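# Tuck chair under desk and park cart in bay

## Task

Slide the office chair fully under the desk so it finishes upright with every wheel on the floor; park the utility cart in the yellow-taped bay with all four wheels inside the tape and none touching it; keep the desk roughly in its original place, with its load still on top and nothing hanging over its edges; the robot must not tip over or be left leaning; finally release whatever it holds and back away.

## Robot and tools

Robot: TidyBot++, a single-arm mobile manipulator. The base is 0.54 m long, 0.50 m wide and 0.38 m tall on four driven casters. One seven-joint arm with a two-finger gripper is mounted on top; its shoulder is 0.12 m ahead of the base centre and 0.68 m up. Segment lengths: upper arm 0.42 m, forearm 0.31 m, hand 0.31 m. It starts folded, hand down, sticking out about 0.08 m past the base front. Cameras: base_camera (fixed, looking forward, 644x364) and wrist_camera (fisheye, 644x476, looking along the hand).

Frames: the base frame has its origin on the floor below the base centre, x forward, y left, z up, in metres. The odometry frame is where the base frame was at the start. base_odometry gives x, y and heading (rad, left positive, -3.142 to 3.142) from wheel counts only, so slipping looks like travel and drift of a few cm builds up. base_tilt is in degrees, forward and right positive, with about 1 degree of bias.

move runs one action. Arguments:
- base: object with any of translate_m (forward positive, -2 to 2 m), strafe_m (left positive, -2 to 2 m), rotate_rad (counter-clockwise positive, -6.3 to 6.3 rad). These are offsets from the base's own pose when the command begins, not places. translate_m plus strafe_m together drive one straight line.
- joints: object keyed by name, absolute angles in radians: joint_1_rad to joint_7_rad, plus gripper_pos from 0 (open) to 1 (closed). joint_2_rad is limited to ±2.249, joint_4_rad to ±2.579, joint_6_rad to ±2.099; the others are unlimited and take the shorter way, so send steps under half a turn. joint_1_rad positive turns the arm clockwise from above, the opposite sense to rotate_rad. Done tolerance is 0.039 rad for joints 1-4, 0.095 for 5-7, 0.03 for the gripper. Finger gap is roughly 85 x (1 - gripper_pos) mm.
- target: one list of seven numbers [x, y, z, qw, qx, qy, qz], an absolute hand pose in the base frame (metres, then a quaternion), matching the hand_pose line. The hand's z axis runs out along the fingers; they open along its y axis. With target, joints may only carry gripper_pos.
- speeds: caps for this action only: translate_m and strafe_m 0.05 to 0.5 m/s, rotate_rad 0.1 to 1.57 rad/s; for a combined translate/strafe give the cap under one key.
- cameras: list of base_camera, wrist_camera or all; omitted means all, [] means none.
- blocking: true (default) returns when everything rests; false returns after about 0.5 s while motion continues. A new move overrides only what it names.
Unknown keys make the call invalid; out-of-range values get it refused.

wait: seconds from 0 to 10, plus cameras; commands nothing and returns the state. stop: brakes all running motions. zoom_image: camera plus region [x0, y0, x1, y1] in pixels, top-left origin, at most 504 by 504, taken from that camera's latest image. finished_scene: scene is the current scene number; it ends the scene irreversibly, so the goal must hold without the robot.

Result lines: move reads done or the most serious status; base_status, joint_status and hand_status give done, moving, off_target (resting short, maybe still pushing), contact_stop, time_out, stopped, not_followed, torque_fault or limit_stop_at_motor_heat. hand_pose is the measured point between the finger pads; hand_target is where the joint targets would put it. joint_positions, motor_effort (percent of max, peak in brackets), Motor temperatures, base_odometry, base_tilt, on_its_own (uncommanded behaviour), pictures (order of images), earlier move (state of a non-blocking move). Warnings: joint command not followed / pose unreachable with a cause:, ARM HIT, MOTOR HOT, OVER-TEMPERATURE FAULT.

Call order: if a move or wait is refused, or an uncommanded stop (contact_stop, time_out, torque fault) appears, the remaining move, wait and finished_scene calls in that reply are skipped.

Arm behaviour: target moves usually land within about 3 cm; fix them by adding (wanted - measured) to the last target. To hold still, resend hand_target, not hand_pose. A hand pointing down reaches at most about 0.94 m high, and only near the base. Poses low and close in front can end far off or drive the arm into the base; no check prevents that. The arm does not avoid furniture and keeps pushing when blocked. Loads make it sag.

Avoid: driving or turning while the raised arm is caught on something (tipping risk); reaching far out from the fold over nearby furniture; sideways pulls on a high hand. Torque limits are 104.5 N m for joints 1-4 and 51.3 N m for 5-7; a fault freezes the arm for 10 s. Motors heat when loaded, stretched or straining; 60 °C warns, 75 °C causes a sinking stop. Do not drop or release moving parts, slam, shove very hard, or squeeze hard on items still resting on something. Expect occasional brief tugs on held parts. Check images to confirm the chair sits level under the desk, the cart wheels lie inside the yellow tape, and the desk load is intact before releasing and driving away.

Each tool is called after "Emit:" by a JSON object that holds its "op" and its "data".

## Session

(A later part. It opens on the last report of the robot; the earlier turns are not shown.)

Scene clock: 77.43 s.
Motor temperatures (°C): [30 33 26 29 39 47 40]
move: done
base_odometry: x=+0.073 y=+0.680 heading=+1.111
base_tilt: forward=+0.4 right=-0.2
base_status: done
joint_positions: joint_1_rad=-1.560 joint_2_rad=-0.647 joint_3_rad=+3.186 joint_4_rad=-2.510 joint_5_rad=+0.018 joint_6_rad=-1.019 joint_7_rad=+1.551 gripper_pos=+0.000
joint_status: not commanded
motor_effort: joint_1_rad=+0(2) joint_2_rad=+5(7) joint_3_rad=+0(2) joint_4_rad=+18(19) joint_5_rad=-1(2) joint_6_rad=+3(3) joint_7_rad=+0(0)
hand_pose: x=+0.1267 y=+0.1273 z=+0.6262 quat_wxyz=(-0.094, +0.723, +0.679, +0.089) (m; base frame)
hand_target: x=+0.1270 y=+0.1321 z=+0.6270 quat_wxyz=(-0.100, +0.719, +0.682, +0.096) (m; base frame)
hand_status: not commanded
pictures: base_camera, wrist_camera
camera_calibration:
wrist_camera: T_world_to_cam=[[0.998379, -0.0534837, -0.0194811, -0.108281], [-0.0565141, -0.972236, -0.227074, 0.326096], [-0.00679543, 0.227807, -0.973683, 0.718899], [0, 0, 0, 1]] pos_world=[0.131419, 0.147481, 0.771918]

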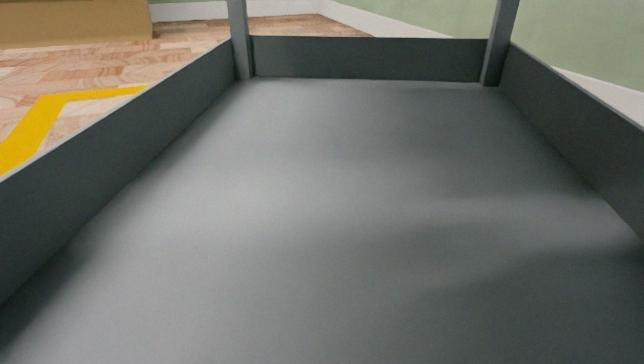

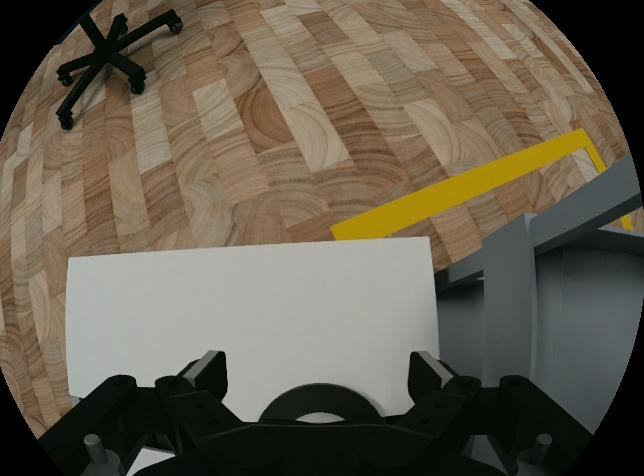

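Emit:
{"op": "move", "data": {"base": {"translate_m":0.35}, "speeds": {"translate_m":0.15}, "cameras": ["wrist_camera"]}}

Emit:
{"op": "move", "data": {"base": {"translate_m":-0.45}, "joints": {"joint_1_rad":0}}}

Scene clock: 81.30 s.
Motor temperatures (°C): [30 33 26 29 39 47 40]
move: done
base_odometry: x=+0.228 y=+0.993 heading=+1.109
base_tilt: forward=+0.3 right=-0.2
base_status: done
joint_positions: joint_1_rad=-1.561 joint_2_rad=-0.647 joint_3_rad=+3.186 joint_4_rad=-2.510 joint_5_rad=+0.018 joint_6_rad=-1.019 joint_7_rad=+1.551 gripper_pos=+0.000
joint_status: not commanded
motor_effort: joint_1_rad=+0(1) joint_2_rad=+5(6) joint_3_rad=+1(1) joint_4_rad=+18(18) joint_5_rad=-1(2) joint_6_rad=+2(3) joint_7_rad=+0(1)
hand_pose: x=+0.1267 y=+0.1273 z=+0.6262 quat_wxyz=(-0.094, +0.722, +0.679, +0.089) (m; base frame)
hand_target: x=+0.1270 y=+0.1321 z=+0.6270 quat_wxyz=(-0.100, +0.719, +0.682, +0.096) (m; base frame)
hand_status: not commanded
pictures: wrist_camera
camera_calibration:
wrist_camera: T_world_to_cam=[[0.998407, -0.0529556, -0.0194811, -0.108284], [-0.0559998, -0.972266, -0.227074, 0.326035], [-0.00691593, 0.227803, -0.973683, 0.718913], [0, 0, 0, 1]] pos_world=[0.131341, 0.147487, 0.771918]

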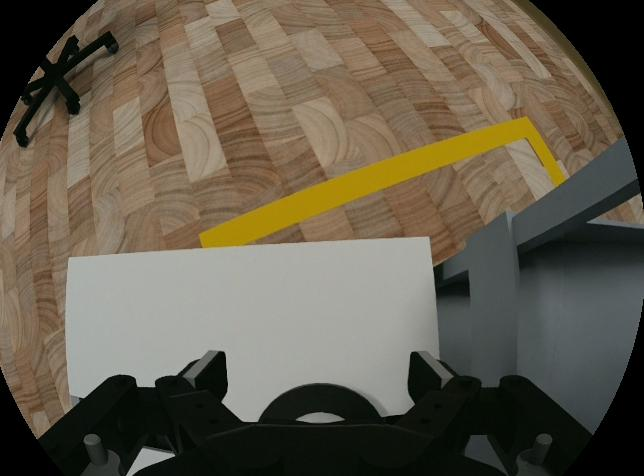

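Scene clock: 84.10 s.
Motor temperatures (°C): [30 33 26 29 39 47 40]
move: done
base_odometry: x=+0.028 y=+0.590 heading=+1.110
base_tilt: forward=+0.4 right=-0.2
base_status: done
joint_positions: joint_1_rad=-0.013 joint_2_rad=-0.647 joint_3_rad=+3.186 joint_4_rad=-2.510 joint_5_rad=+0.018 joint_6_rad=-1.019 joint_7_rad=+1.551 gripper_pos=+0.000
joint_status: all done
motor_effort: joint_1_rad=+0(1) joint_2_rad=+5(7) joint_3_rad=+0(1) joint_4_rad=+18(19) joint_5_rad=-1(2) joint_6_rad=+3(3) joint_7_rad=+0(0)
hand_pose: x=+0.2464 y=-0.0048 z=+0.6262 quat_wxyz=(-0.005, +0.991, -0.019, +0.129) (m; base frame)
hand_target: x=+0.2511 y=-0.0079 z=+0.6270 quat_wxyz=(-0.003, +0.990, -0.026, +0.139) (m; base frame)
hand_status: not commanded
pictures: base_camera, wrist_camera
camera_calibration:
wrist_camera: T_world_to_cam=[[-0.0300851, -0.999357, -0.0194848, 0.0141092], [-0.973273, 0.0337289, -0.22716, 0.435249], [0.227671, 0.0121299, -0.973663, 0.690984], [0, 0, 0, 1]] pos_world=[0.266723, -0.0089619, 0.771931]

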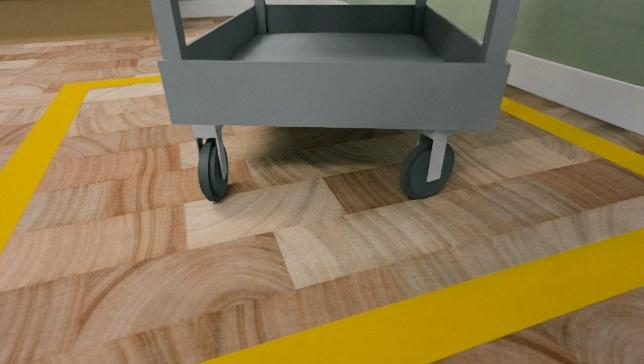

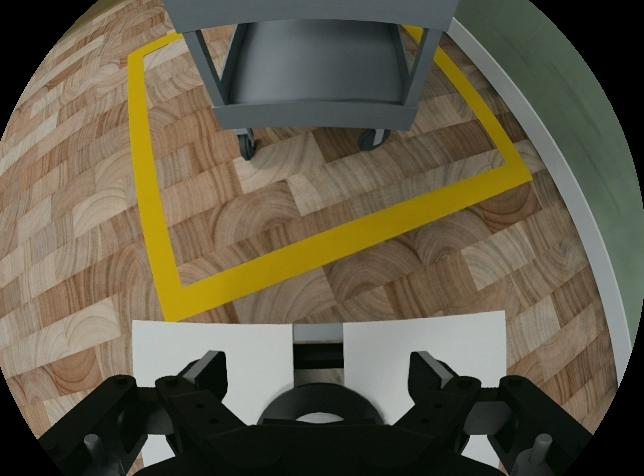

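Emit:
{"op": "move", "data": {"base": {"translate_m":0.179,"strafe_m":1.573}, "cameras": []}}

Emit:
{"op": "move", "data": {"base": {"rotate_rad":3.0}, "joints": {"joint_6_rad":0.0}}}

Scene clock: 88.60 s.
Motor temperatures (°C): [30 33 26 29 39 47 40]
move: done
base_odometry: x=-1.302 y=+1.450 heading=+1.110
base_tilt: forward=+0.4 right=-0.2
base_status: done
joint_positions: joint_1_rad=-0.010 joint_2_rad=-0.647 joint_3_rad=+3.186 joint_4_rad=-2.510 joint_5_rad=+0.018 joint_6_rad=-1.019 joint_7_rad=+1.551 gripper_pos=+0.000
joint_status: not commanded
motor_effort: joint_1_rad=+0(1) joint_2_rad=+5(6) joint_3_rad=+0(1) joint_4_rad=+18(18) joint_5_rad=-2(3) joint_6_rad=+2(3) joint_7_rad=+0(0)
hand_pose: x=+0.2464 y=-0.0051 z=+0.6262 quat_wxyz=(-0.005, +0.991, -0.020, +0.129) (m; base frame)
hand_target: x=+0.2511 y=-0.0079 z=+0.6270 quat_wxyz=(-0.003, +0.990, -0.026, +0.139) (m; base frame)
hand_status: not commanded
pictures: none
No camera images: "cameras" was empty.

Scene clock: 91.80 s.
Motor temperatures (°C): [30 33 26 29 39 47 40]
move: done
base_odometry: x=-1.302 y=+1.450 heading=-2.173
base_tilt: forward=+0.4 right=-0.2
base_status: done
joint_positions: joint_1_rad=-0.009 joint_2_rad=-0.647 joint_3_rad=+3.186 joint_4_rad=-2.509 joint_5_rad=+0.018 joint_6_rad=-0.066 joint_7_rad=+1.551 gripper_pos=+0.000
joint_status: all done
motor_effort: joint_1_rad=+0(1) joint_2_rad=+2(6) joint_3_rad=+0(1) joint_4_rad=+22(22) joint_5_rad=-1(2) joint_6_rad=+9(9) joint_7_rad=+0(0)
hand_pose: x=+0.4585 y=-0.0116 z=+0.8189 quat_wxyz=(-0.004, +0.821, -0.020, +0.570) (m; base frame)
hand_target: x=+0.4636 y=-0.0160 z=+0.8365 quat_wxyz=(+0.000, +0.802, -0.023, +0.596) (m; base frame)
hand_status: not commanded
pictures: base_camera, wrist_camera
camera_calibration:
wrist_camera: T_world_to_cam=[[-0.0202992, -0.999468, -0.025544, 0.0179301], [-0.376141, 0.0313066, -0.926033, 0.984124], [0.92634, -0.00918962, -0.376576, 0.0208647], [0, 0, 0, 1]] pos_world=[0.351206, -0.0126973, 0.919647]

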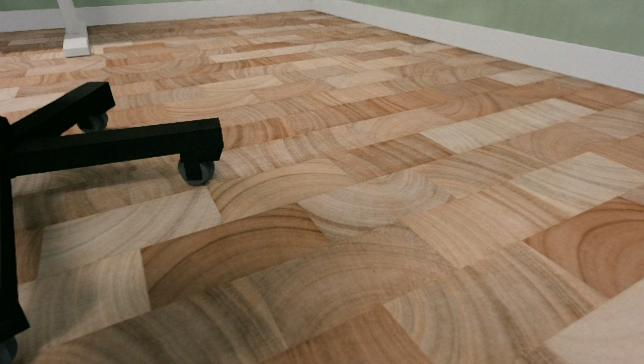

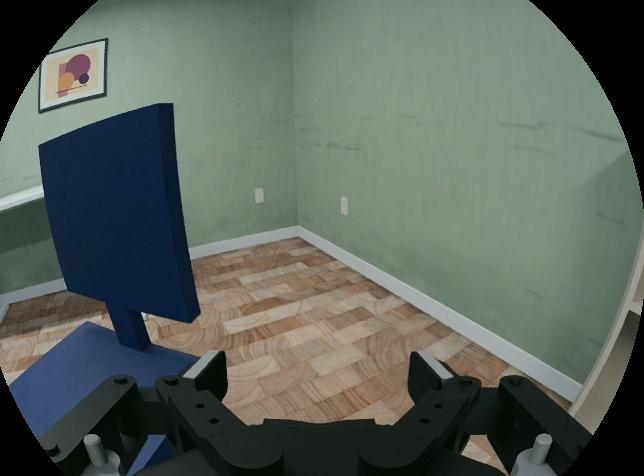

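Emit:
{"op": "move", "data": {"base": {"translate_m":0.72,"strafe_m":-0.6}, "joints": {"joint_2_rad":0.505,"joint_4_rad":-2.353,"joint_6_rad":1.287,"joint_1_rad":0,"joint_3_rad":3.142,"joint_5_rad":0,"joint_7_rad":1.57}, "cameras": []}}

Emit:
{"op": "move", "data": {"base": {"rotate_rad":1.3}}}

Scene clock: 100.57 s.
Motor temperatures (°C): [30 33 26 29 39 47 40]
move: time_out
base_odometry: x=-2.116 y=+1.221 heading=-2.137
base_tilt: forward=+0.4 right=-0.2
base_status: translate_m time_out (by the wheels' count: +0.650 of +0.720); strafe_m time_out (by the wheels' count: -0.541 of -0.600)
joint_positions: joint_1_rad=+0.002 joint_2_rad=+0.499 joint_3_rad=+3.156 joint_4_rad=-2.353 joint_5_rad=+0.013 joint_6_rad=+1.222 joint_7_rad=+1.551 gripper_pos=+0.000
joint_status: all done
motor_effort: joint_1_rad=+0(12) joint_2_rad=-28(37) joint_3_rad=+0(10) joint_4_rad=+10(23) joint_5_rad=-1(5) joint_6_rad=+9(11) joint_7_rad=+0(1)
hand_pose: x=+0.7211 y=-0.0033 z=+0.7313 quat_wxyz=(-0.002, +0.728, -0.004, +0.686) (m; base frame)
hand_target: x=+0.7218 y=+0.0011 z=+0.7482 quat_wxyz=(+0.000, +0.707, +0.000, +0.707) (m; base frame)
hand_status: not commanded
pictures: none
No camera images: "cameras" was empty.

not run: a stop that you did not command came earlier in this reply.

Emit:
{"op": "move", "data": {"base": {"translate_m":0.1,"strafe_m":0.1}, "cameras": []}}

Emit:
{"op": "move", "data": {"base": {"rotate_rad":1.3}}}

Scene clock: 102.07 s.
Motor temperatures (°C): [30 33 26 29 39 47 40]
move: done
base_odometry: x=-2.086 y=+1.083 heading=-2.138
base_tilt: forward=+0.4 right=-0.2
base_status: done
joint_positions: joint_1_rad=-0.002 joint_2_rad=+0.499 joint_3_rad=+3.155 joint_4_rad=-2.353 joint_5_rad=+0.013 joint_6_rad=+1.223 joint_7_rad=+1.551 gripper_pos=+0.000
joint_status: not commanded
motor_effort: joint_1_rad=+0(2) joint_2_rad=-28(30) joint_3_rad=+0(1) joint_4_rad=+11(12) joint_5_rad=-2(2) joint_6_rad=+9(10) joint_7_rad=+0(0)
hand_pose: x=+0.7211 y=-0.0001 z=+0.7315 quat_wxyz=(-0.004, +0.728, -0.003, +0.686) (m; base frame)
hand_target: x=+0.7218 y=+0.0011 z=+0.7482 quat_wxyz=(+0.000, +0.707, +0.000, +0.707) (m; base frame)
hand_status: not commanded
pictures: none
No camera images: "cameras" was empty.

Scene clock: 106.30 s.
Motor temperatures (°C): [30 33 26 29 39 47 40]
move: time_out
base_odometry: x=-2.079 y=+1.084 heading=-1.195
base_tilt: forward=+0.4 right=-0.2
base_status: rotate_rad time_out (by the wheels' count: +0.943 of +1.300)
joint_positions: joint_1_rad=-0.002 joint_2_rad=+0.500 joint_3_rad=+3.135 joint_4_rad=-2.352 joint_5_rad=+0.018 joint_6_rad=+1.227 joint_7_rad=+1.551 gripper_pos=+0.000
joint_status: not commanded
motor_effort: joint_1_rad=+0(10) joint_2_rad=-28(38) joint_3_rad=+0(8) joint_4_rad=+11(14) joint_5_rad=-1(5) joint_6_rad=+9(10) joint_7_rad=+0(0)
hand_pose: x=+0.7212 y=+0.0112 z=+0.7329 quat_wxyz=(-0.015, +0.726, +0.002, +0.688) (m; base frame)
hand_target: x=+0.7218 y=+0.0011 z=+0.7482 quat_wxyz=(+0.000, +0.707, +0.000, +0.707) (m; base frame)
hand_status: not commanded
pictures: base_camera, wrist_camera
camera_calibration:
wrist_camera: T_world_to_cam=[[0.0304036, -0.99945, -0.0132218, -0.00175235], [-0.0836699, 0.0106367, -0.996437, 0.843522], [0.99603, 0.0314015, -0.0833005, -0.520345], [0, 0, 0, 1]] pos_world=[0.588909, 0.00561593, 0.797148]

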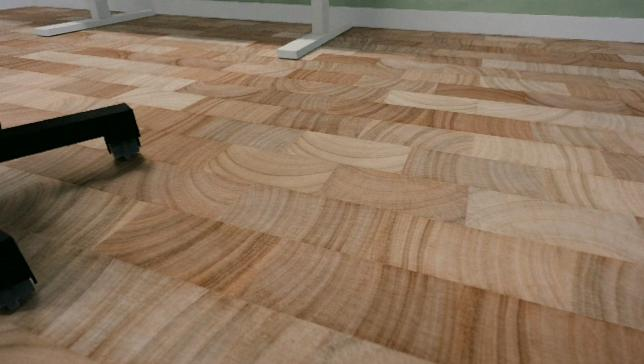

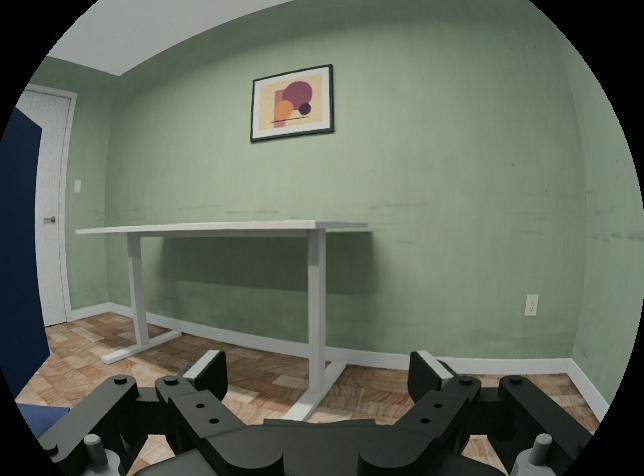

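Emit:
{"op": "move", "data": {"base": {"translate_m":0.2,"strafe_m":-0.05}, "cameras": []}}

Emit:
{"op": "move", "data": {"base": {"rotate_rad":0.5}}}

Scene clock: 108.20 s.
Motor temperatures (°C): [30 33 26 29 39 47 40]
move: done
base_odometry: x=-2.052 y=+0.879 heading=-1.194
base_tilt: forward=+0.4 right=-0.2
base_status: done
joint_positions: joint_1_rad=-0.002 joint_2_rad=+0.501 joint_3_rad=+3.135 joint_4_rad=-2.351 joint_5_rad=+0.018 joint_6_rad=+1.227 joint_7_rad=+1.551 gripper_pos=+0.000
joint_status: not commanded
motor_effort: joint_1_rad=+0(1) joint_2_rad=-29(31) joint_3_rad=+0(1) joint_4_rad=+11(12) joint_5_rad=-1(2) joint_6_rad=+9(9) joint_7_rad=+0(0)
hand_pose: x=+0.7213 y=+0.0113 z=+0.7328 quat_wxyz=(-0.015, +0.726, +0.002, +0.688) (m; base frame)
hand_target: x=+0.7218 y=+0.0011 z=+0.7482 quat_wxyz=(+0.000, +0.707, +0.000, +0.707) (m; base frame)
hand_status: not commanded
pictures: none
No camera images: "cameras" was empty.

Scene clock: 109.83 s.
Motor temperatures (°C): [30 33 26 29 39 47 40]
move: done
base_odometry: x=-2.052 y=+0.879 heading=-0.694
base_tilt: forward=+0.4 right=-0.2
base_status: done
joint_positions: joint_1_rad=-0.007 joint_2_rad=+0.501 joint_3_rad=+3.135 joint_4_rad=-2.351 joint_5_rad=+0.018 joint_6_rad=+1.227 joint_7_rad=+1.551 gripper_pos=+0.000
joint_status: not commanded
motor_effort: joint_1_rad=+0(3) joint_2_rad=-29(29) joint_3_rad=+0(2) joint_4_rad=+11(11) joint_5_rad=+0(2) joint_6_rad=+9(10) joint_7_rad=+0(0)
hand_pose: x=+0.7213 y=+0.0139 z=+0.7328 quat_wxyz=(-0.016, +0.726, +0.004, +0.687) (m; base frame)
hand_target: x=+0.7218 y=+0.0011 z=+0.7482 quat_wxyz=(+0.000, +0.707, +0.000, +0.707) (m; base frame)
hand_status: not commanded
pictures: base_camera, wrist_camera
camera_calibration:
wrist_camera: T_world_to_cam=[[0.0347293, -0.999311, -0.0130722, -0.00237223], [-0.0837999, 0.0101222, -0.996431, 0.84347], [0.995877, 0.0357008, -0.0833907, -0.520376], [0, 0, 0, 1]] pos_world=[0.588996, 0.00766948, 0.797034]

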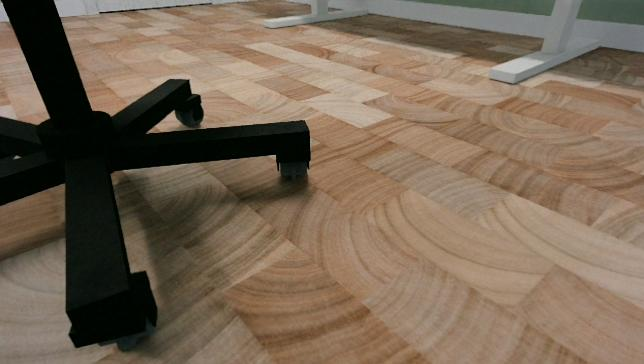

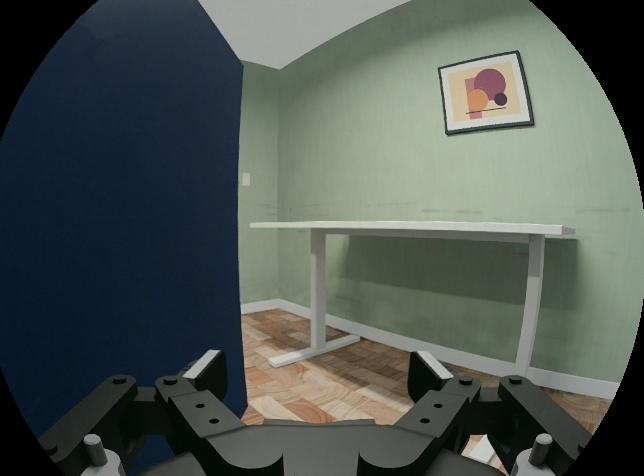

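Emit:
{"op": "move", "data": {"base": {"strafe_m":-0.1}, "joints": {"gripper_pos":1}, "cameras": []}}

Emit:
{"op": "move", "data": {"joints": {"joint_2_rad":0.805,"joint_4_rad":-1.56,"joint_6_rad":0.82}}}

Scene clock: 111.57 s.
Motor temperatures (°C): [30 34 26 29 39 47 40]
move: done
base_odometry: x=-2.116 y=+0.802 heading=-0.693
base_tilt: forward=+0.4 right=-0.2
base_status: done
joint_positions: joint_1_rad=+0.004 joint_2_rad=+0.501 joint_3_rad=+3.137 joint_4_rad=-2.351 joint_5_rad=+0.018 joint_6_rad=+1.227 joint_7_rad=+1.551 gripper_pos=+0.999
joint_status: all done
motor_effort: joint_1_rad=+0(4) joint_2_rad=-29(29) joint_3_rad=-1(3) joint_4_rad=+11(11) joint_5_rad=+0(2) joint_6_rad=+9(10) joint_7_rad=+0(0)
hand_pose: x=+0.7214 y=+0.0068 z=+0.7328 quat_wxyz=(-0.012, +0.726, +0.000, +0.688) (m; base frame)
hand_target: x=+0.7218 y=+0.0011 z=+0.7482 quat_wxyz=(+0.000, +0.707, +0.000, +0.707) (m; base frame)
hand_status: not commanded
pictures: none
No camera images: "cameras" was empty.

Scene clock: 113.63 s.
Motor temperatures (°C): [30 34 26 29 39 47 40]
move: done
base_odometry: x=-2.116 y=+0.802 heading=-0.693
base_tilt: forward=+0.4 right=-0.2
base_status: not commanded
joint_positions: joint_1_rad=+0.004 joint_2_rad=+0.781 joint_3_rad=+3.137 joint_4_rad=-1.574 joint_5_rad=+0.018 joint_6_rad=+0.874 joint_7_rad=+1.551 gripper_pos=+0.999
joint_status: all done
motor_effort: joint_1_rad=+0(1) joint_2_rad=-44(44) joint_3_rad=-1(1) joint_4_rad=+18(18) joint_5_rad=-1(2) joint_6_rad=+9(11) joint_7_rad=+0(0)
hand_pose: x=+0.9477 y=+0.0051 z=+0.7869 quat_wxyz=(-0.009, +0.675, +0.001, +0.738) (m; base frame)
hand_target: x=+0.9538 y=+0.0011 z=+0.7573 quat_wxyz=(+0.000, +0.698, +0.000, +0.716) (m; base frame)
hand_status: not commanded
pictures: base_camera, wrist_camera
camera_calibration:
wrist_camera: T_world_to_cam=[[0.0198028, -0.999791, -0.00498036, -0.0104987], [0.060742, 0.00617522, -0.998134, 0.780774], [0.997957, 0.0194634, 0.0608516, -0.856401], [0, 0, 0, 1]] pos_world=[0.807433, 0.00135048, 0.831379]

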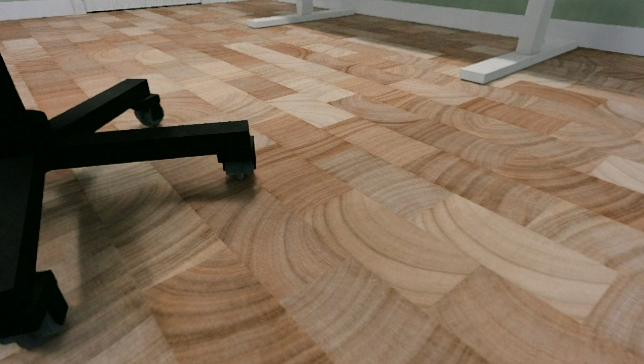

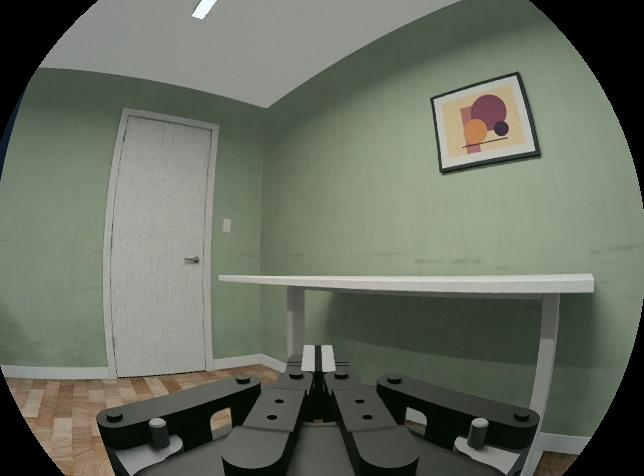

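Emit:
{"op": "move", "data": {"joints": {"joint_2_rad":-0.6,"joint_4_rad":-2.5,"joint_6_rad":0.2}, "base": {"translate_m":-0.1}, "cameras": []}}

Emit:
{"op": "move", "data": {"base": {"rotate_rad":0.5}}}

Scene clock: 116.53 s.
Motor temperatures (°C): [30 34 26 29 39 47 40]
move: done
base_odometry: x=-2.193 y=+0.866 heading=-0.693
base_tilt: forward=+0.4 right=-0.2
base_status: done
joint_positions: joint_1_rad=+0.003 joint_2_rad=-0.588 joint_3_rad=+3.137 joint_4_rad=-2.482 joint_5_rad=+0.018 joint_6_rad=+0.254 joint_7_rad=+1.551 gripper_pos=+0.999
joint_status: all done
motor_effort: joint_1_rad=+0(3) joint_2_rad=+0(48) joint_3_rad=+1(2) joint_4_rad=+22(23) joint_5_rad=-1(2) joint_6_rad=+9(11) joint_7_rad=+0(0)
hand_pose: x=+0.4942 y=+0.0036 z=+0.9102 quat_wxyz=(-0.002, +0.731, +0.002, +0.682) (m; base frame)
hand_target: x=+0.4876 y=+0.0012 z=+0.8873 quat_wxyz=(+0.000, +0.751, -0.001, +0.660) (m; base frame)
hand_status: not commanded
pictures: none
No camera images: "cameras" was empty.

Scene clock: 117.97 s.
Motor temperatures (°C): [30 34 26 29 39 47 40]
move: done
base_odometry: x=-2.193 y=+0.866 heading=-0.194
base_tilt: forward=+0.4 right=-0.2
base_status: done
joint_positions: joint_1_rad=+0.003 joint_2_rad=-0.588 joint_3_rad=+3.137 joint_4_rad=-2.482 joint_5_rad=+0.018 joint_6_rad=+0.251 joint_7_rad=+1.551 gripper_pos=+0.999
joint_status: not commanded
motor_effort: joint_1_rad=+0(1) joint_2_rad=+0(1) joint_3_rad=+0(2) joint_4_rad=+22(22) joint_5_rad=-1(2) joint_6_rad=+9(10) joint_7_rad=+0(0)
hand_pose: x=+0.4941 y=+0.0038 z=+0.9094 quat_wxyz=(-0.002, +0.732, +0.002, +0.681) (m; base frame)
hand_target: x=+0.4876 y=+0.0012 z=+0.8873 quat_wxyz=(+0.000, +0.751, -0.001, +0.660) (m; base frame)
hand_status: not commanded
pictures: base_camera, wrist_camera
camera_calibration:
wrist_camera: T_world_to_cam=[[0.0120594, -0.999917, 0.00450001, -0.00695822], [-0.101798, -0.00570466, -0.994789, 1.00793], [0.994732, 0.0115385, -0.101858, -0.261628], [0, 0, 0, 1]] pos_world=[0.362939, 0.00181106, 0.976062]

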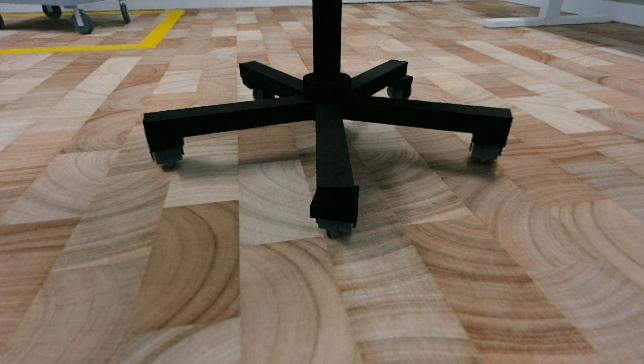

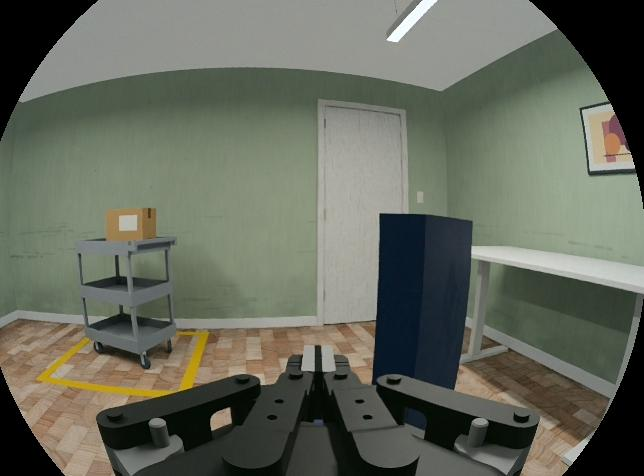

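Emit:
{"op": "move", "data": {"joints": {"joint_1_rad":1.1,"joint_2_rad":0.474,"joint_4_rad":-2.469,"joint_6_rad":1.372}, "cameras": []}}

Emit:
{"op": "move", "data": {"base": {"translate_m":0.26}}}

Emit:
{"op": "move", "data": {"joints": {"joint_1_rad":0.686}}}

Emit:
{"op": "move", "data": {"joints": {"joint_1_rad":0.539,"joint_2_rad":0.653,"joint_4_rad":-1.932,"joint_6_rad":1.014}}}

Scene clock: 121.57 s.
Motor temperatures (°C): [30 34 26 29 39 47 40]
move: done
base_odometry: x=-2.193 y=+0.866 heading=-0.194
base_tilt: forward=+0.4 right=-0.2
base_status: not commanded
joint_positions: joint_1_rad=+1.090 joint_2_rad=+0.457 joint_3_rad=+3.137 joint_4_rad=-2.482 joint_5_rad=+0.018 joint_6_rad=+1.301 joint_7_rad=+1.551 gripper_pos=+0.999
joint_status: all done
motor_effort: joint_1_rad=+0(2) joint_2_rad=-26(27) joint_3_rad=+0(2) joint_4_rad=+9(22) joint_5_rad=-1(2) joint_6_rad=+9(10) joint_7_rad=+0(0)
hand_pose: x=+0.3855 y=-0.4918 z=+0.7308 quat_wxyz=(+0.342, +0.625, -0.378, +0.591) (m; base frame)
hand_target: x=+0.3765 y=-0.5033 z=+0.7480 quat_wxyz=(+0.369, +0.603, -0.370, +0.603) (m; base frame)
hand_status: not commanded
pictures: none
No camera images: "cameras" was empty.

Scene clock: 123.37 s.
Motor temperatures (°C): [30 34 26 29 39 47 40]
move: done
base_odometry: x=-1.937 y=+0.816 heading=-0.193
base_tilt: forward=+0.4 right=-0.2
base_status: done
joint_positions: joint_1_rad=+1.094 joint_2_rad=+0.458 joint_3_rad=+3.137 joint_4_rad=-2.480 joint_5_rad=+0.018 joint_6_rad=+1.305 joint_7_rad=+1.551 gripper_pos=+0.999
joint_status: not commanded
motor_effort: joint_1_rad=+0(3) joint_2_rad=-25(26) joint_3_rad=+0(2) joint_4_rad=+10(10) joint_5_rad=-1(2) joint_6_rad=+9(10) joint_7_rad=+0(0)
hand_pose: x=+0.3842 y=-0.4935 z=+0.7320 quat_wxyz=(+0.344, +0.623, -0.378, +0.592) (m; base frame)
hand_target: x=+0.3765 y=-0.5033 z=+0.7480 quat_wxyz=(+0.369, +0.603, -0.370, +0.603) (m; base frame)
hand_status: not commanded
pictures: base_camera, wrist_camera
camera_calibration:
wrist_camera: T_world_to_cam=[[-0.875587, -0.482871, -0.0135394, 0.10727], [-0.0324425, 0.0867466, -0.995702, 0.837066], [0.48197, -0.871384, -0.0916197, -0.410805], [0, 0, 0, 1]] pos_world=[0.319077, -0.378784, 0.797283]

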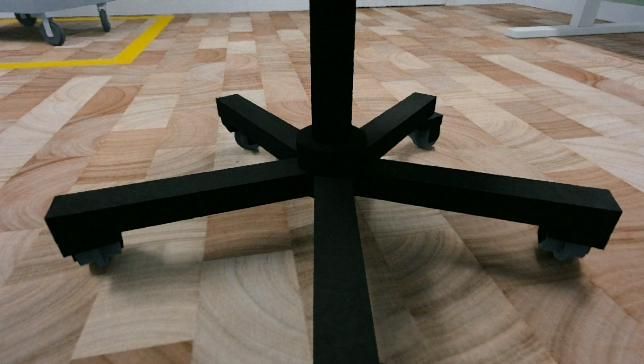

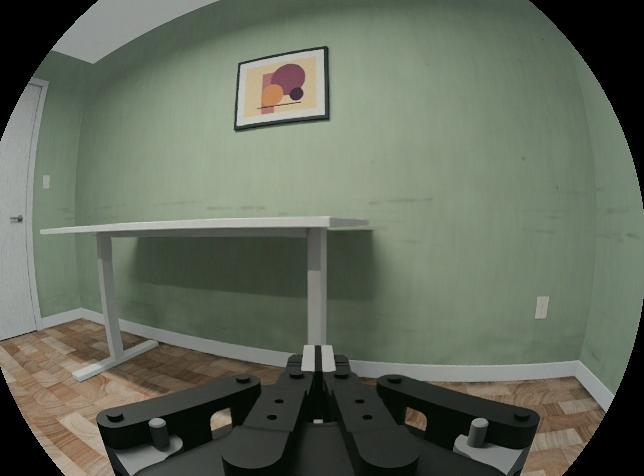

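Scene clock: 124.93 s.
Motor temperatures (°C): [30 34 26 29 39 47 40]
move: done
base_odometry: x=-1.937 y=+0.816 heading=-0.193
base_tilt: forward=+0.4 right=-0.2
base_status: not commanded
joint_positions: joint_1_rad=+0.696 joint_2_rad=+0.458 joint_3_rad=+3.137 joint_4_rad=-2.480 joint_5_rad=+0.018 joint_6_rad=+1.305 joint_7_rad=+1.551 gripper_pos=+0.999
joint_status: all done
motor_effort: joint_1_rad=+1(2) joint_2_rad=-26(26) joint_3_rad=+0(1) joint_4_rad=+10(10) joint_5_rad=-1(2) joint_6_rad=+9(9) joint_7_rad=+0(0)
hand_pose: x=+0.5546 y=-0.3523 z=+0.7320 quat_wxyz=(+0.221, +0.686, -0.248, +0.648) (m; base frame)
hand_target: x=+0.5572 y=-0.3572 z=+0.7480 quat_wxyz=(+0.238, +0.666, -0.238, +0.666) (m; base frame)
hand_status: not commanded
pictures: base_camera, wrist_camera
camera_calibration:
wrist_camera: T_world_to_cam=[[-0.62025, -0.784287, -0.0135391, 0.0768849], [-0.0634587, 0.0673748, -0.995708, 0.840746], [0.781833, -0.616728, -0.0915591, -0.446536], [0, 0, 0, 1]] pos_world=[0.450157, -0.271736, 0.797294]

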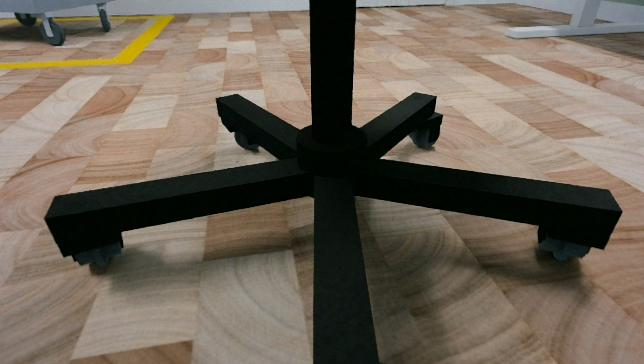

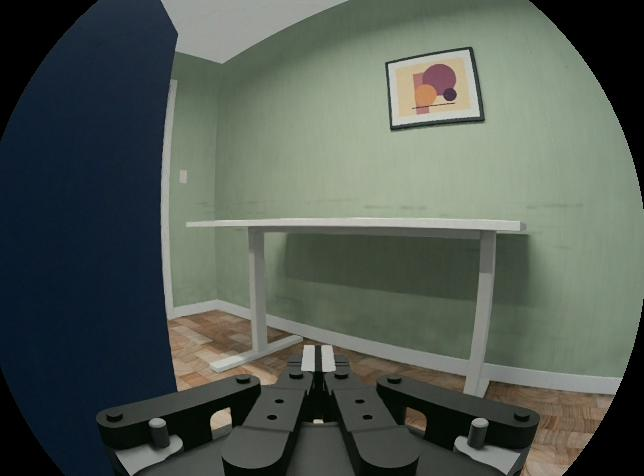

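Scene clock: 126.67 s.
Motor temperatures (°C): [30 34 26 29 39 47 40]
move: off_target
base_odometry: x=-1.938 y=+0.816 heading=-0.193
base_tilt: forward=+0.4 right=-0.2
base_status: not commanded
joint_positions: joint_1_rad=+0.578 joint_2_rad=+0.628 joint_3_rad=+3.141 joint_4_rad=-1.949 joint_5_rad=+0.017 joint_6_rad=+1.070 joint_7_rad=+1.551 gripper_pos=+0.999
joint_status: joint_1_rad off_target (ended at +0.578, target +0.539); the others done
motor_effort: joint_1_rad=-5(6) joint_2_rad=-36(37) joint_3_rad=-4(5) joint_4_rad=+15(16) joint_5_rad=+0(2) joint_6_rad=+9(10) joint_7_rad=+0(0)
hand_pose: x=+0.7303 y=-0.3917 z=+0.7760 quat_wxyz=(+0.199, +0.657, -0.194, +0.701) (m; base frame)
hand_target: x=+0.7487 y=-0.3753 z=+0.7490 quat_wxyz=(+0.188, +0.682, -0.189, +0.682) (m; base frame)
hand_status: not commanded
pictures: base_camera, wrist_camera
camera_calibration:
wrist_camera: T_world_to_cam=[[-0.528455, -0.848945, -0.00524147, 0.0566945], [0.0311316, -0.0132084, -0.999428, 0.800641], [0.84839, -0.528316, 0.0334091, -0.715138], [0, 0, 0, 1]] pos_world=[0.611751, -0.319113, 0.824372]

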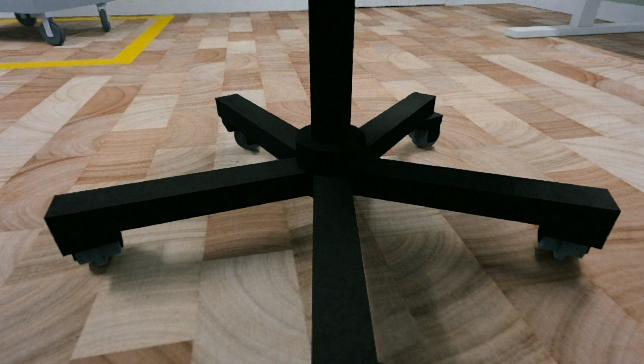

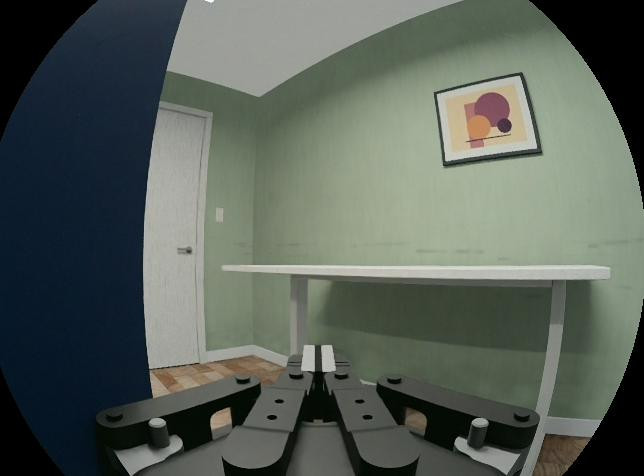

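Emit:
{"op": "move", "data": {"joints": {"joint_1_rad":0.38}}}

Emit:
{"op": "move", "data": {"joints": {"joint_1_rad":0.15}}}

Scene clock: 128.33 s.
Motor temperatures (°C): [30 34 26 29 39 47 40]
move: done
base_odometry: x=-1.938 y=+0.816 heading=-0.193
base_tilt: forward=+0.4 right=-0.2
base_status: not commanded
joint_positions: joint_1_rad=+0.393 joint_2_rad=+0.632 joint_3_rad=+3.163 joint_4_rad=-1.938 joint_5_rad=+0.002 joint_6_rad=+1.063 joint_7_rad=+1.551 gripper_pos=+0.999
joint_status: all done
motor_effort: joint_1_rad=-1(17) joint_2_rad=-37(38) joint_3_rad=-1(11) joint_4_rad=+15(16) joint_5_rad=+0(7) joint_6_rad=+9(10) joint_7_rad=+0(0)
hand_pose: x=+0.7892 y=-0.2879 z=+0.7762 quat_wxyz=(+0.145, +0.670, -0.141, +0.714) (m; base frame)
hand_target: x=+0.8001 y=-0.2708 z=+0.7490 quat_wxyz=(+0.133, +0.694, -0.134, +0.694) (m; base frame)
hand_status: not commanded
pictures: base_camera, wrist_camera
camera_calibration:
wrist_camera: T_world_to_cam=[[-0.390638, -0.920544, -0.000538721, 0.0429435], [0.0311787, -0.0126459, -0.999434, 0.800524], [0.920016, -0.390433, 0.0336413, -0.727254], [0, 0, 0, 1]] pos_world=[0.660901, -0.234289, 0.82456]

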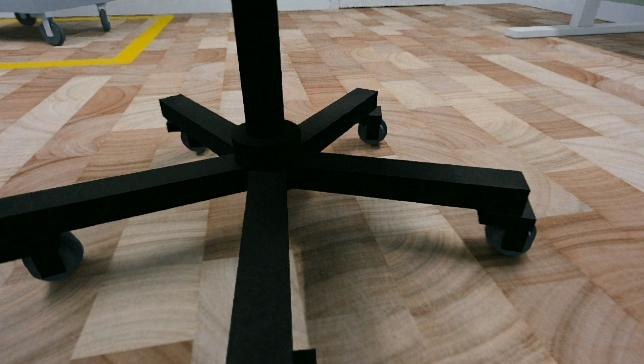

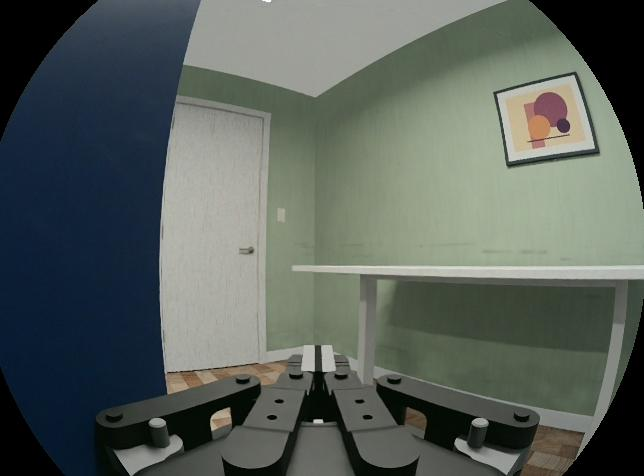

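Scene clock: 130.10 s.
Motor temperatures (°C): [30 34 26 29 39 47 40]
move: done
base_odometry: x=-1.938 y=+0.816 heading=-0.193
base_tilt: forward=+0.4 right=-0.2
base_status: not commanded
joint_positions: joint_1_rad=+0.146 joint_2_rad=+0.636 joint_3_rad=+3.148 joint_4_rad=-1.936 joint_5_rad=-0.006 joint_6_rad=+1.059 joint_7_rad=+1.551 gripper_pos=+0.999
joint_status: all done
motor_effort: joint_1_rad=+0(19) joint_2_rad=-37(38) joint_3_rad=+0(12) joint_4_rad=+15(15) joint_5_rad=-1(9) joint_6_rad=+9(10) joint_7_rad=+0(1)
hand_pose: x=+0.8411 y=-0.1096 z=+0.7738 quat_wxyz=(+0.050, +0.684, -0.060, +0.726) (m; base frame)
hand_target: x=+0.8440 y=-0.1084 z=+0.7490 quat_wxyz=(+0.053, +0.705, -0.053, +0.705) (m; base frame)
hand_status: not commanded
pictures: base_camera, wrist_camera
camera_calibration:
wrist_camera: T_world_to_cam=[[-0.147918, -0.988908, -0.0134447, 0.0257161], [0.0305515, 0.0090188, -0.999493, 0.801684], [0.988528, -0.148254, 0.0288786, -0.732685], [0, 0, 0, 1]] pos_world=[0.703591, -0.0904229, 0.822782]

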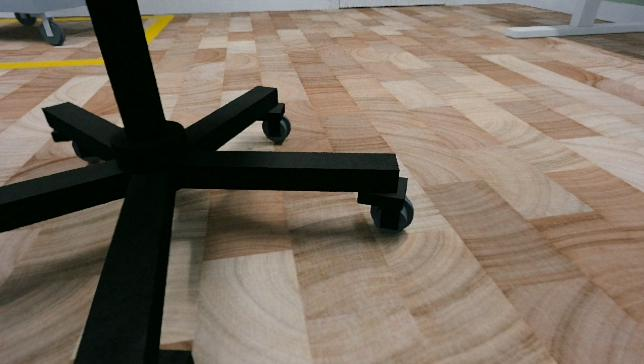

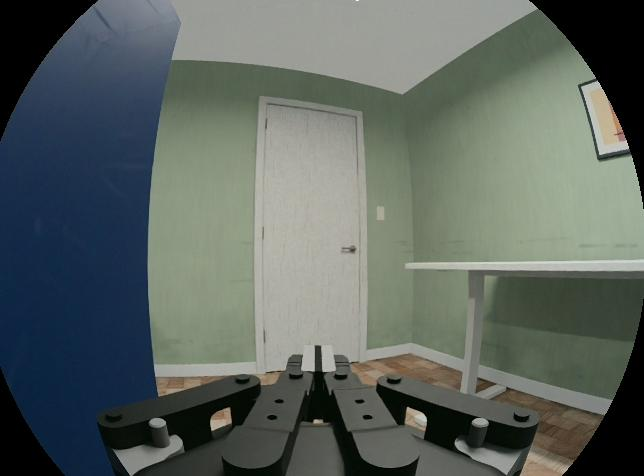

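Emit:
{"op": "move", "data": {"joints": {"joint_1_rad":0.3}, "cameras": []}}

Emit:
{"op": "move", "data": {"base": {"translate_m":-0.4}, "joints": {"gripper_pos":0}, "cameras": []}}

Emit:
{"op": "move", "data": {"joints": {"joint_1_rad":0,"joint_2_rad":0.505,"joint_4_rad":-2.353,"joint_6_rad":1.33}}}

Scene clock: 131.57 s.
Motor temperatures (°C): [30 34 26 29 39 47 40]
move: done
base_odometry: x=-1.938 y=+0.816 heading=-0.193
base_tilt: forward=+0.4 right=-0.2
base_status: not commanded
joint_positions: joint_1_rad=+0.301 joint_2_rad=+0.636 joint_3_rad=+3.148 joint_4_rad=-1.936 joint_5_rad=-0.006 joint_6_rad=+1.059 joint_7_rad=+1.551 gripper_pos=+0.999
joint_status: all done
motor_effort: joint_1_rad=+0(3) joint_2_rad=-37(37) joint_3_rad=+0(2) joint_4_rad=+15(16) joint_5_rad=-1(2) joint_6_rad=+9(10) joint_7_rad=+0(0)
hand_pose: x=+0.8155 y=-0.2197 z=+0.7738 quat_wxyz=(+0.106, +0.677, -0.113, +0.720) (m; base frame)
hand_target: x=+0.8196 y=-0.2155 z=+0.7490 quat_wxyz=(+0.106, +0.699, -0.106, +0.699) (m; base frame)
hand_status: not commanded
pictures: none
No camera images: "cameras" was empty.

Scene clock: 133.83 s.
Motor temperatures (°C): [30 34 26 29 39 47 40]
move: done
base_odometry: x=-2.330 y=+0.893 heading=-0.192
base_tilt: forward=+0.4 right=-0.2
base_status: done
joint_positions: joint_1_rad=+0.301 joint_2_rad=+0.641 joint_3_rad=+3.148 joint_4_rad=-1.934 joint_5_rad=-0.006 joint_6_rad=+1.058 joint_7_rad=+1.551 gripper_pos=+0.000
joint_status: all done
motor_effort: joint_1_rad=+0(3) joint_2_rad=-37(39) joint_3_rad=+0(2) joint_4_rad=+15(17) joint_5_rad=-2(2) joint_6_rad=+9(9) joint_7_rad=+0(0)
hand_pose: x=+0.8164 y=-0.2200 z=+0.7708 quat_wxyz=(+0.105, +0.678, -0.113, +0.718) (m; base frame)
hand_target: x=+0.8196 y=-0.2155 z=+0.7490 quat_wxyz=(+0.106, +0.699, -0.106, +0.699) (m; base frame)
hand_status: not commanded
pictures: none
No camera images: "cameras" was empty.

Scene clock: 135.40 s.
Motor temperatures (°C): [30 34 26 29 39 47 40]
move: done
base_odometry: x=-2.330 y=+0.893 heading=-0.193
base_tilt: forward=+0.4 right=-0.2
base_status: not commanded
joint_positions: joint_1_rad=+0.011 joint_2_rad=+0.514 joint_3_rad=+3.148 joint_4_rad=-2.336 joint_5_rad=-0.006 joint_6_rad=+1.259 joint_7_rad=+1.551 gripper_pos=+0.000
joint_status: all done
motor_effort: joint_1_rad=+0(2) joint_2_rad=-29(38) joint_3_rad=+0(2) joint_4_rad=+11(15) joint_5_rad=-1(2) joint_6_rad=+9(10) joint_7_rad=+0(0)
hand_pose: x=+0.7275 y=-0.0103 z=+0.7411 quat_wxyz=(+0.001, +0.714, -0.014, +0.700) (m; base frame)
hand_target: x=+0.7215 y=+0.0011 z=+0.7616 quat_wxyz=(+0.000, +0.692, +0.000, +0.722) (m; base frame)
hand_status: not commanded
pictures: base_camera, wrist_camera
camera_calibration:
wrist_camera: T_world_to_cam=[[-0.0161425, -0.999783, -0.0131896, 0.0104704], [-0.0487206, 0.0139621, -0.998715, 0.828748], [0.998682, -0.0154792, -0.0489354, -0.553125], [0, 0, 0, 1]] pos_world=[0.592942, -0.00966483, 0.800753]

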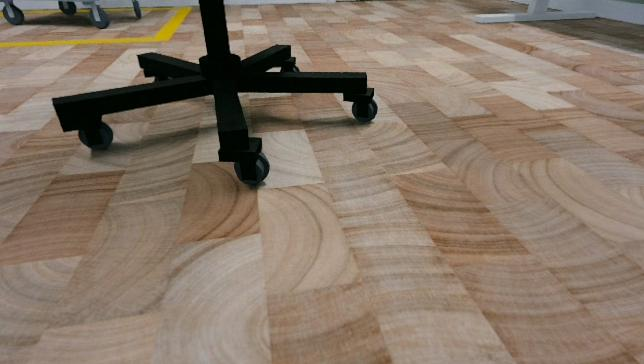

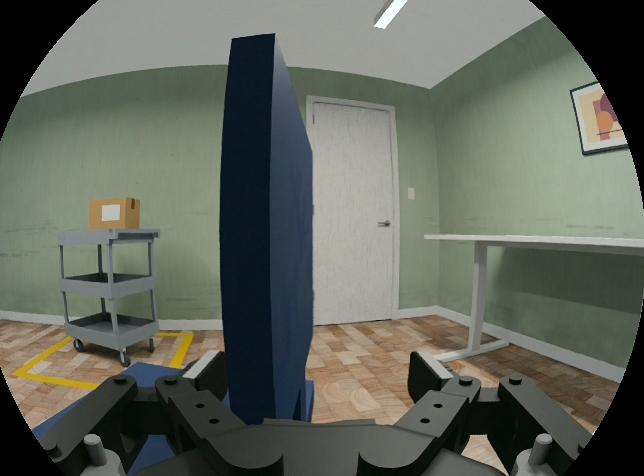

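Emit:
{"op": "move", "data": {"base": {"translate_m":0.17,"strafe_m":0.075}, "cameras": ["wrist_camera"]}}

Scene clock: 137.20 s.
Motor temperatures (°C): [30 34 26 29 39 47 40]
move: done
base_odometry: x=-2.149 y=+0.934 heading=-0.192
base_tilt: forward=+0.4 right=-0.2
base_status: done
joint_positions: joint_1_rad=+0.028 joint_2_rad=+0.507 joint_3_rad=+3.158 joint_4_rad=-2.356 joint_5_rad=-0.007 joint_6_rad=+1.268 joint_7_rad=+1.551 gripper_pos=+0.000
joint_status: not commanded
motor_effort: joint_1_rad=-6(7) joint_2_rad=-28(31) joint_3_rad=-5(7) joint_4_rad=+13(15) joint_5_rad=+3(5) joint_6_rad=+9(10) joint_7_rad=+0(0)
hand_pose: x=+0.7206 y=-0.0260 z=+0.7395 quat_wxyz=(+0.013, +0.715, -0.023, +0.698) (m; base frame)
hand_target: x=+0.7215 y=+0.0011 z=+0.7616 quat_wxyz=(+0.000, +0.692, +0.000, +0.722) (m; base frame)
hand_status: not commanded
pictures: wrist_camera
camera_calibration:
wrist_camera: T_world_to_cam=[[-0.0438085, -0.999002, -0.00871096, 0.0112827], [-0.0535943, 0.0110568, -0.998502, 0.83029], [0.997601, -0.043276, -0.0540251, -0.542698], [0, 0, 0, 1]] pos_world=[0.586389, -0.0213947, 0.799824]

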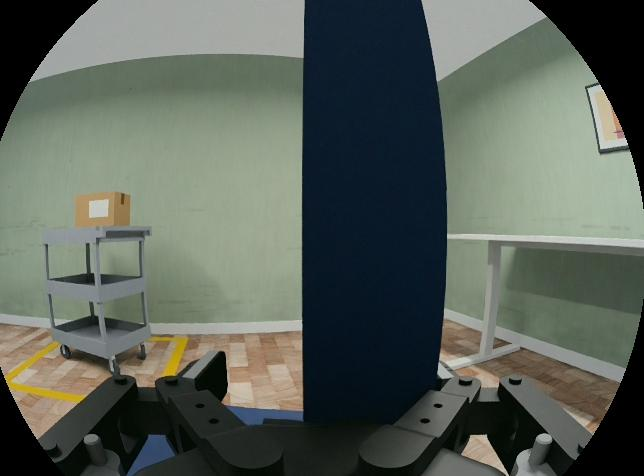

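Emit:
{"op": "move", "data": {"base": {"translate_m":-0.12,"strafe_m":-0.045}, "cameras": ["wrist_camera"]}}

Emit:
{"op": "move", "data": {"base": {"translate_m":0.13}, "speeds": {"translate_m":0.15}, "cameras": ["wrist_camera"]}}

Scene clock: 138.70 s.
Motor temperatures (°C): [30 34 26 29 39 47 40]
move: done
base_odometry: x=-2.276 y=+0.913 heading=-0.192
base_tilt: forward=+0.4 right=-0.2
base_status: done
joint_positions: joint_1_rad=+0.003 joint_2_rad=+0.505 joint_3_rad=+3.153 joint_4_rad=-2.351 joint_5_rad=-0.007 joint_6_rad=+1.268 joint_7_rad=+1.551 gripper_pos=+0.000
joint_status: not commanded
motor_effort: joint_1_rad=+0(6) joint_2_rad=-29(30) joint_3_rad=+0(5) joint_4_rad=+11(12) joint_5_rad=-1(4) joint_6_rad=+9(10) joint_7_rad=+0(0)
hand_pose: x=+0.7224 y=-0.0083 z=+0.7431 quat_wxyz=(+0.001, +0.713, -0.013, +0.701) (m; base frame)
hand_target: x=+0.7215 y=+0.0011 z=+0.7616 quat_wxyz=(+0.000, +0.692, +0.000, +0.722) (m; base frame)
hand_status: not commanded
pictures: wrist_camera
camera_calibration:
wrist_camera: T_world_to_cam=[[-0.0140115, -0.999841, -0.011069, 0.00932745], [-0.0461062, 0.0117043, -0.998868, 0.82863], [0.998838, -0.0134853, -0.0462628, -0.549997], [0, 0, 0, 1]] pos_world=[0.587694, -0.00778948, 0.80235]

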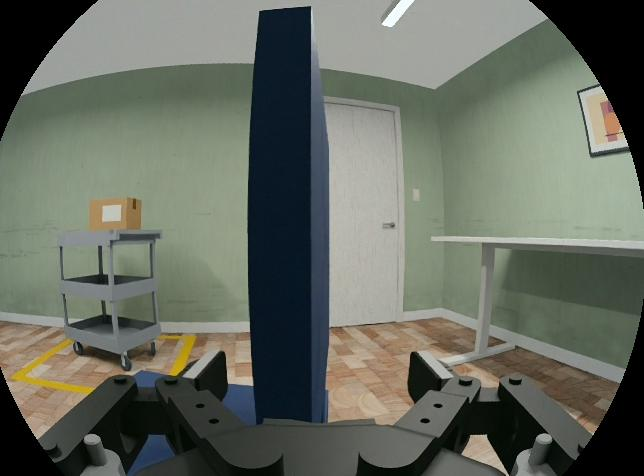

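Scene clock: 140.23 s.
Motor temperatures (°C): [30 34 26 29 39 47 40]
move: done
base_odometry: x=-2.148 y=+0.888 heading=-0.193
base_tilt: forward=+0.4 right=-0.2
base_status: done
joint_positions: joint_1_rad=+0.003 joint_2_rad=+0.501 joint_3_rad=+3.153 joint_4_rad=-2.353 joint_5_rad=-0.007 joint_6_rad=+1.271 joint_7_rad=+1.551 gripper_pos=+0.000
joint_status: not commanded
motor_effort: joint_1_rad=+0(2) joint_2_rad=-28(30) joint_3_rad=+0(1) joint_4_rad=+11(20) joint_5_rad=-1(2) joint_6_rad=+9(10) joint_7_rad=+0(0)
hand_pose: x=+0.7217 y=-0.0084 z=+0.7460 quat_wxyz=(+0.001, +0.711, -0.013, +0.703) (m; base frame)
hand_target: x=+0.7215 y=+0.0011 z=+0.7616 quat_wxyz=(+0.000, +0.692, +0.000, +0.722) (m; base frame)
hand_status: not commanded
pictures: wrist_camera
camera_calibration:
wrist_camera: T_world_to_cam=[[-0.0140937, -0.999839, -0.0110973, 0.00934716], [-0.0403901, 0.0116586, -0.999116, 0.827541], [0.999085, -0.013633, -0.0405479, -0.553528], [0, 0, 0, 1]] pos_world=[0.586577, -0.00784858, 0.804468]

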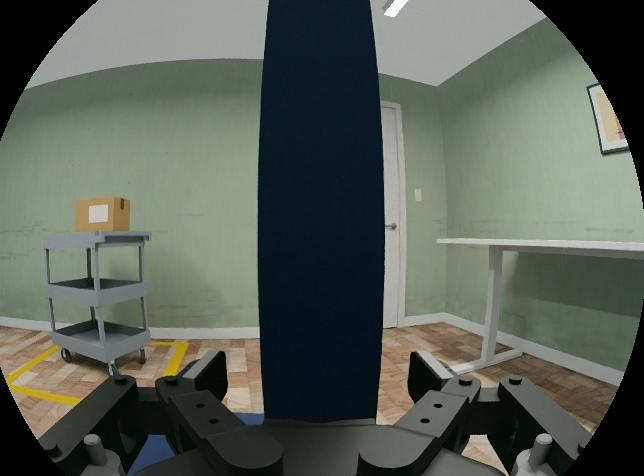

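Emit:
{"op": "move", "data": {"base": {"translate_m":0.045}, "speeds": {"translate_m":0.1}, "cameras": []}}

Emit:
{"op": "move", "data": {"joints": {"gripper_pos":0.6}, "cameras": ["wrist_camera"]}}

Scene clock: 141.37 s.
Motor temperatures (°C): [30 34 26 29 39 47 40]
move: done
base_odometry: x=-2.104 y=+0.879 heading=-0.193
base_tilt: forward=+0.4 right=-0.2
base_status: done
joint_positions: joint_1_rad=+0.008 joint_2_rad=+0.501 joint_3_rad=+3.153 joint_4_rad=-2.355 joint_5_rad=-0.008 joint_6_rad=+1.273 joint_7_rad=+1.551 gripper_pos=+0.000
joint_status: not commanded
motor_effort: joint_1_rad=-3(6) joint_2_rad=-28(30) joint_3_rad=-3(6) joint_4_rad=+11(17) joint_5_rad=+1(4) joint_6_rad=+9(9) joint_7_rad=+0(0)
hand_pose: x=+0.7208 y=-0.0113 z=+0.7451 quat_wxyz=(+0.003, +0.711, -0.015, +0.703) (m; base frame)
hand_target: x=+0.7215 y=+0.0011 z=+0.7616 quat_wxyz=(+0.000, +0.692, +0.000, +0.722) (m; base frame)
hand_status: not commanded
pictures: none
No camera images: "cameras" was empty.

Scene clock: 142.57 s.
Motor temperatures (°C): [30 34 26 29 39 47 40]
move: done
base_odometry: x=-2.104 y=+0.879 heading=-0.193
base_tilt: forward=+0.4 right=-0.2
base_status: not commanded
joint_positions: joint_1_rad=-0.018 joint_2_rad=+0.503 joint_3_rad=+3.135 joint_4_rad=-2.361 joint_5_rad=+0.016 joint_6_rad=+1.283 joint_7_rad=+1.552 gripper_pos=+0.572
joint_status: all done
motor_effort: joint_1_rad=+4(8) joint_2_rad=-29(31) joint_3_rad=+3(7) joint_4_rad=+13(19) joint_5_rad=-5(10) joint_6_rad=+11(13) joint_7_rad=-2(2)
hand_pose: x=+0.7188 y=+0.0198 z=+0.7450 quat_wxyz=(-0.020, +0.711, +0.008, +0.703) (m; base frame)
hand_target: x=+0.7215 y=+0.0011 z=+0.7616 quat_wxyz=(+0.000, +0.692, +0.000, +0.722) (m; base frame)
hand_status: not commanded
pictures: wrist_camera
camera_calibration:
wrist_camera: T_world_to_cam=[[0.0446255, -0.998933, -0.0118669, -0.00423894], [-0.0398422, 0.0100896, -0.999155, 0.825839], [0.998209, 0.0450606, -0.0393494, -0.551771], [0, 0, 0, 1]] pos_world=[0.583875, 0.0122963, 0.803379]

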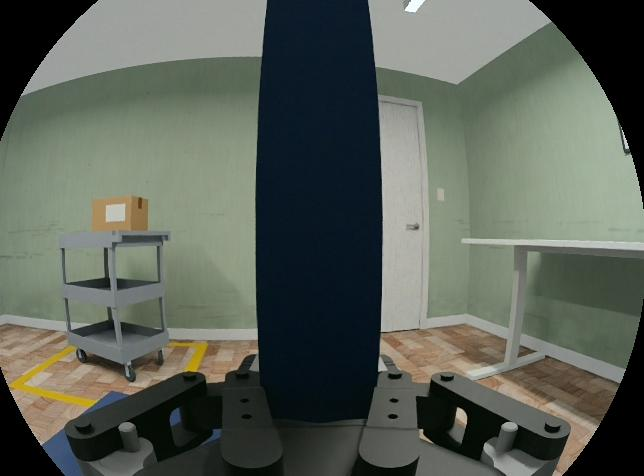

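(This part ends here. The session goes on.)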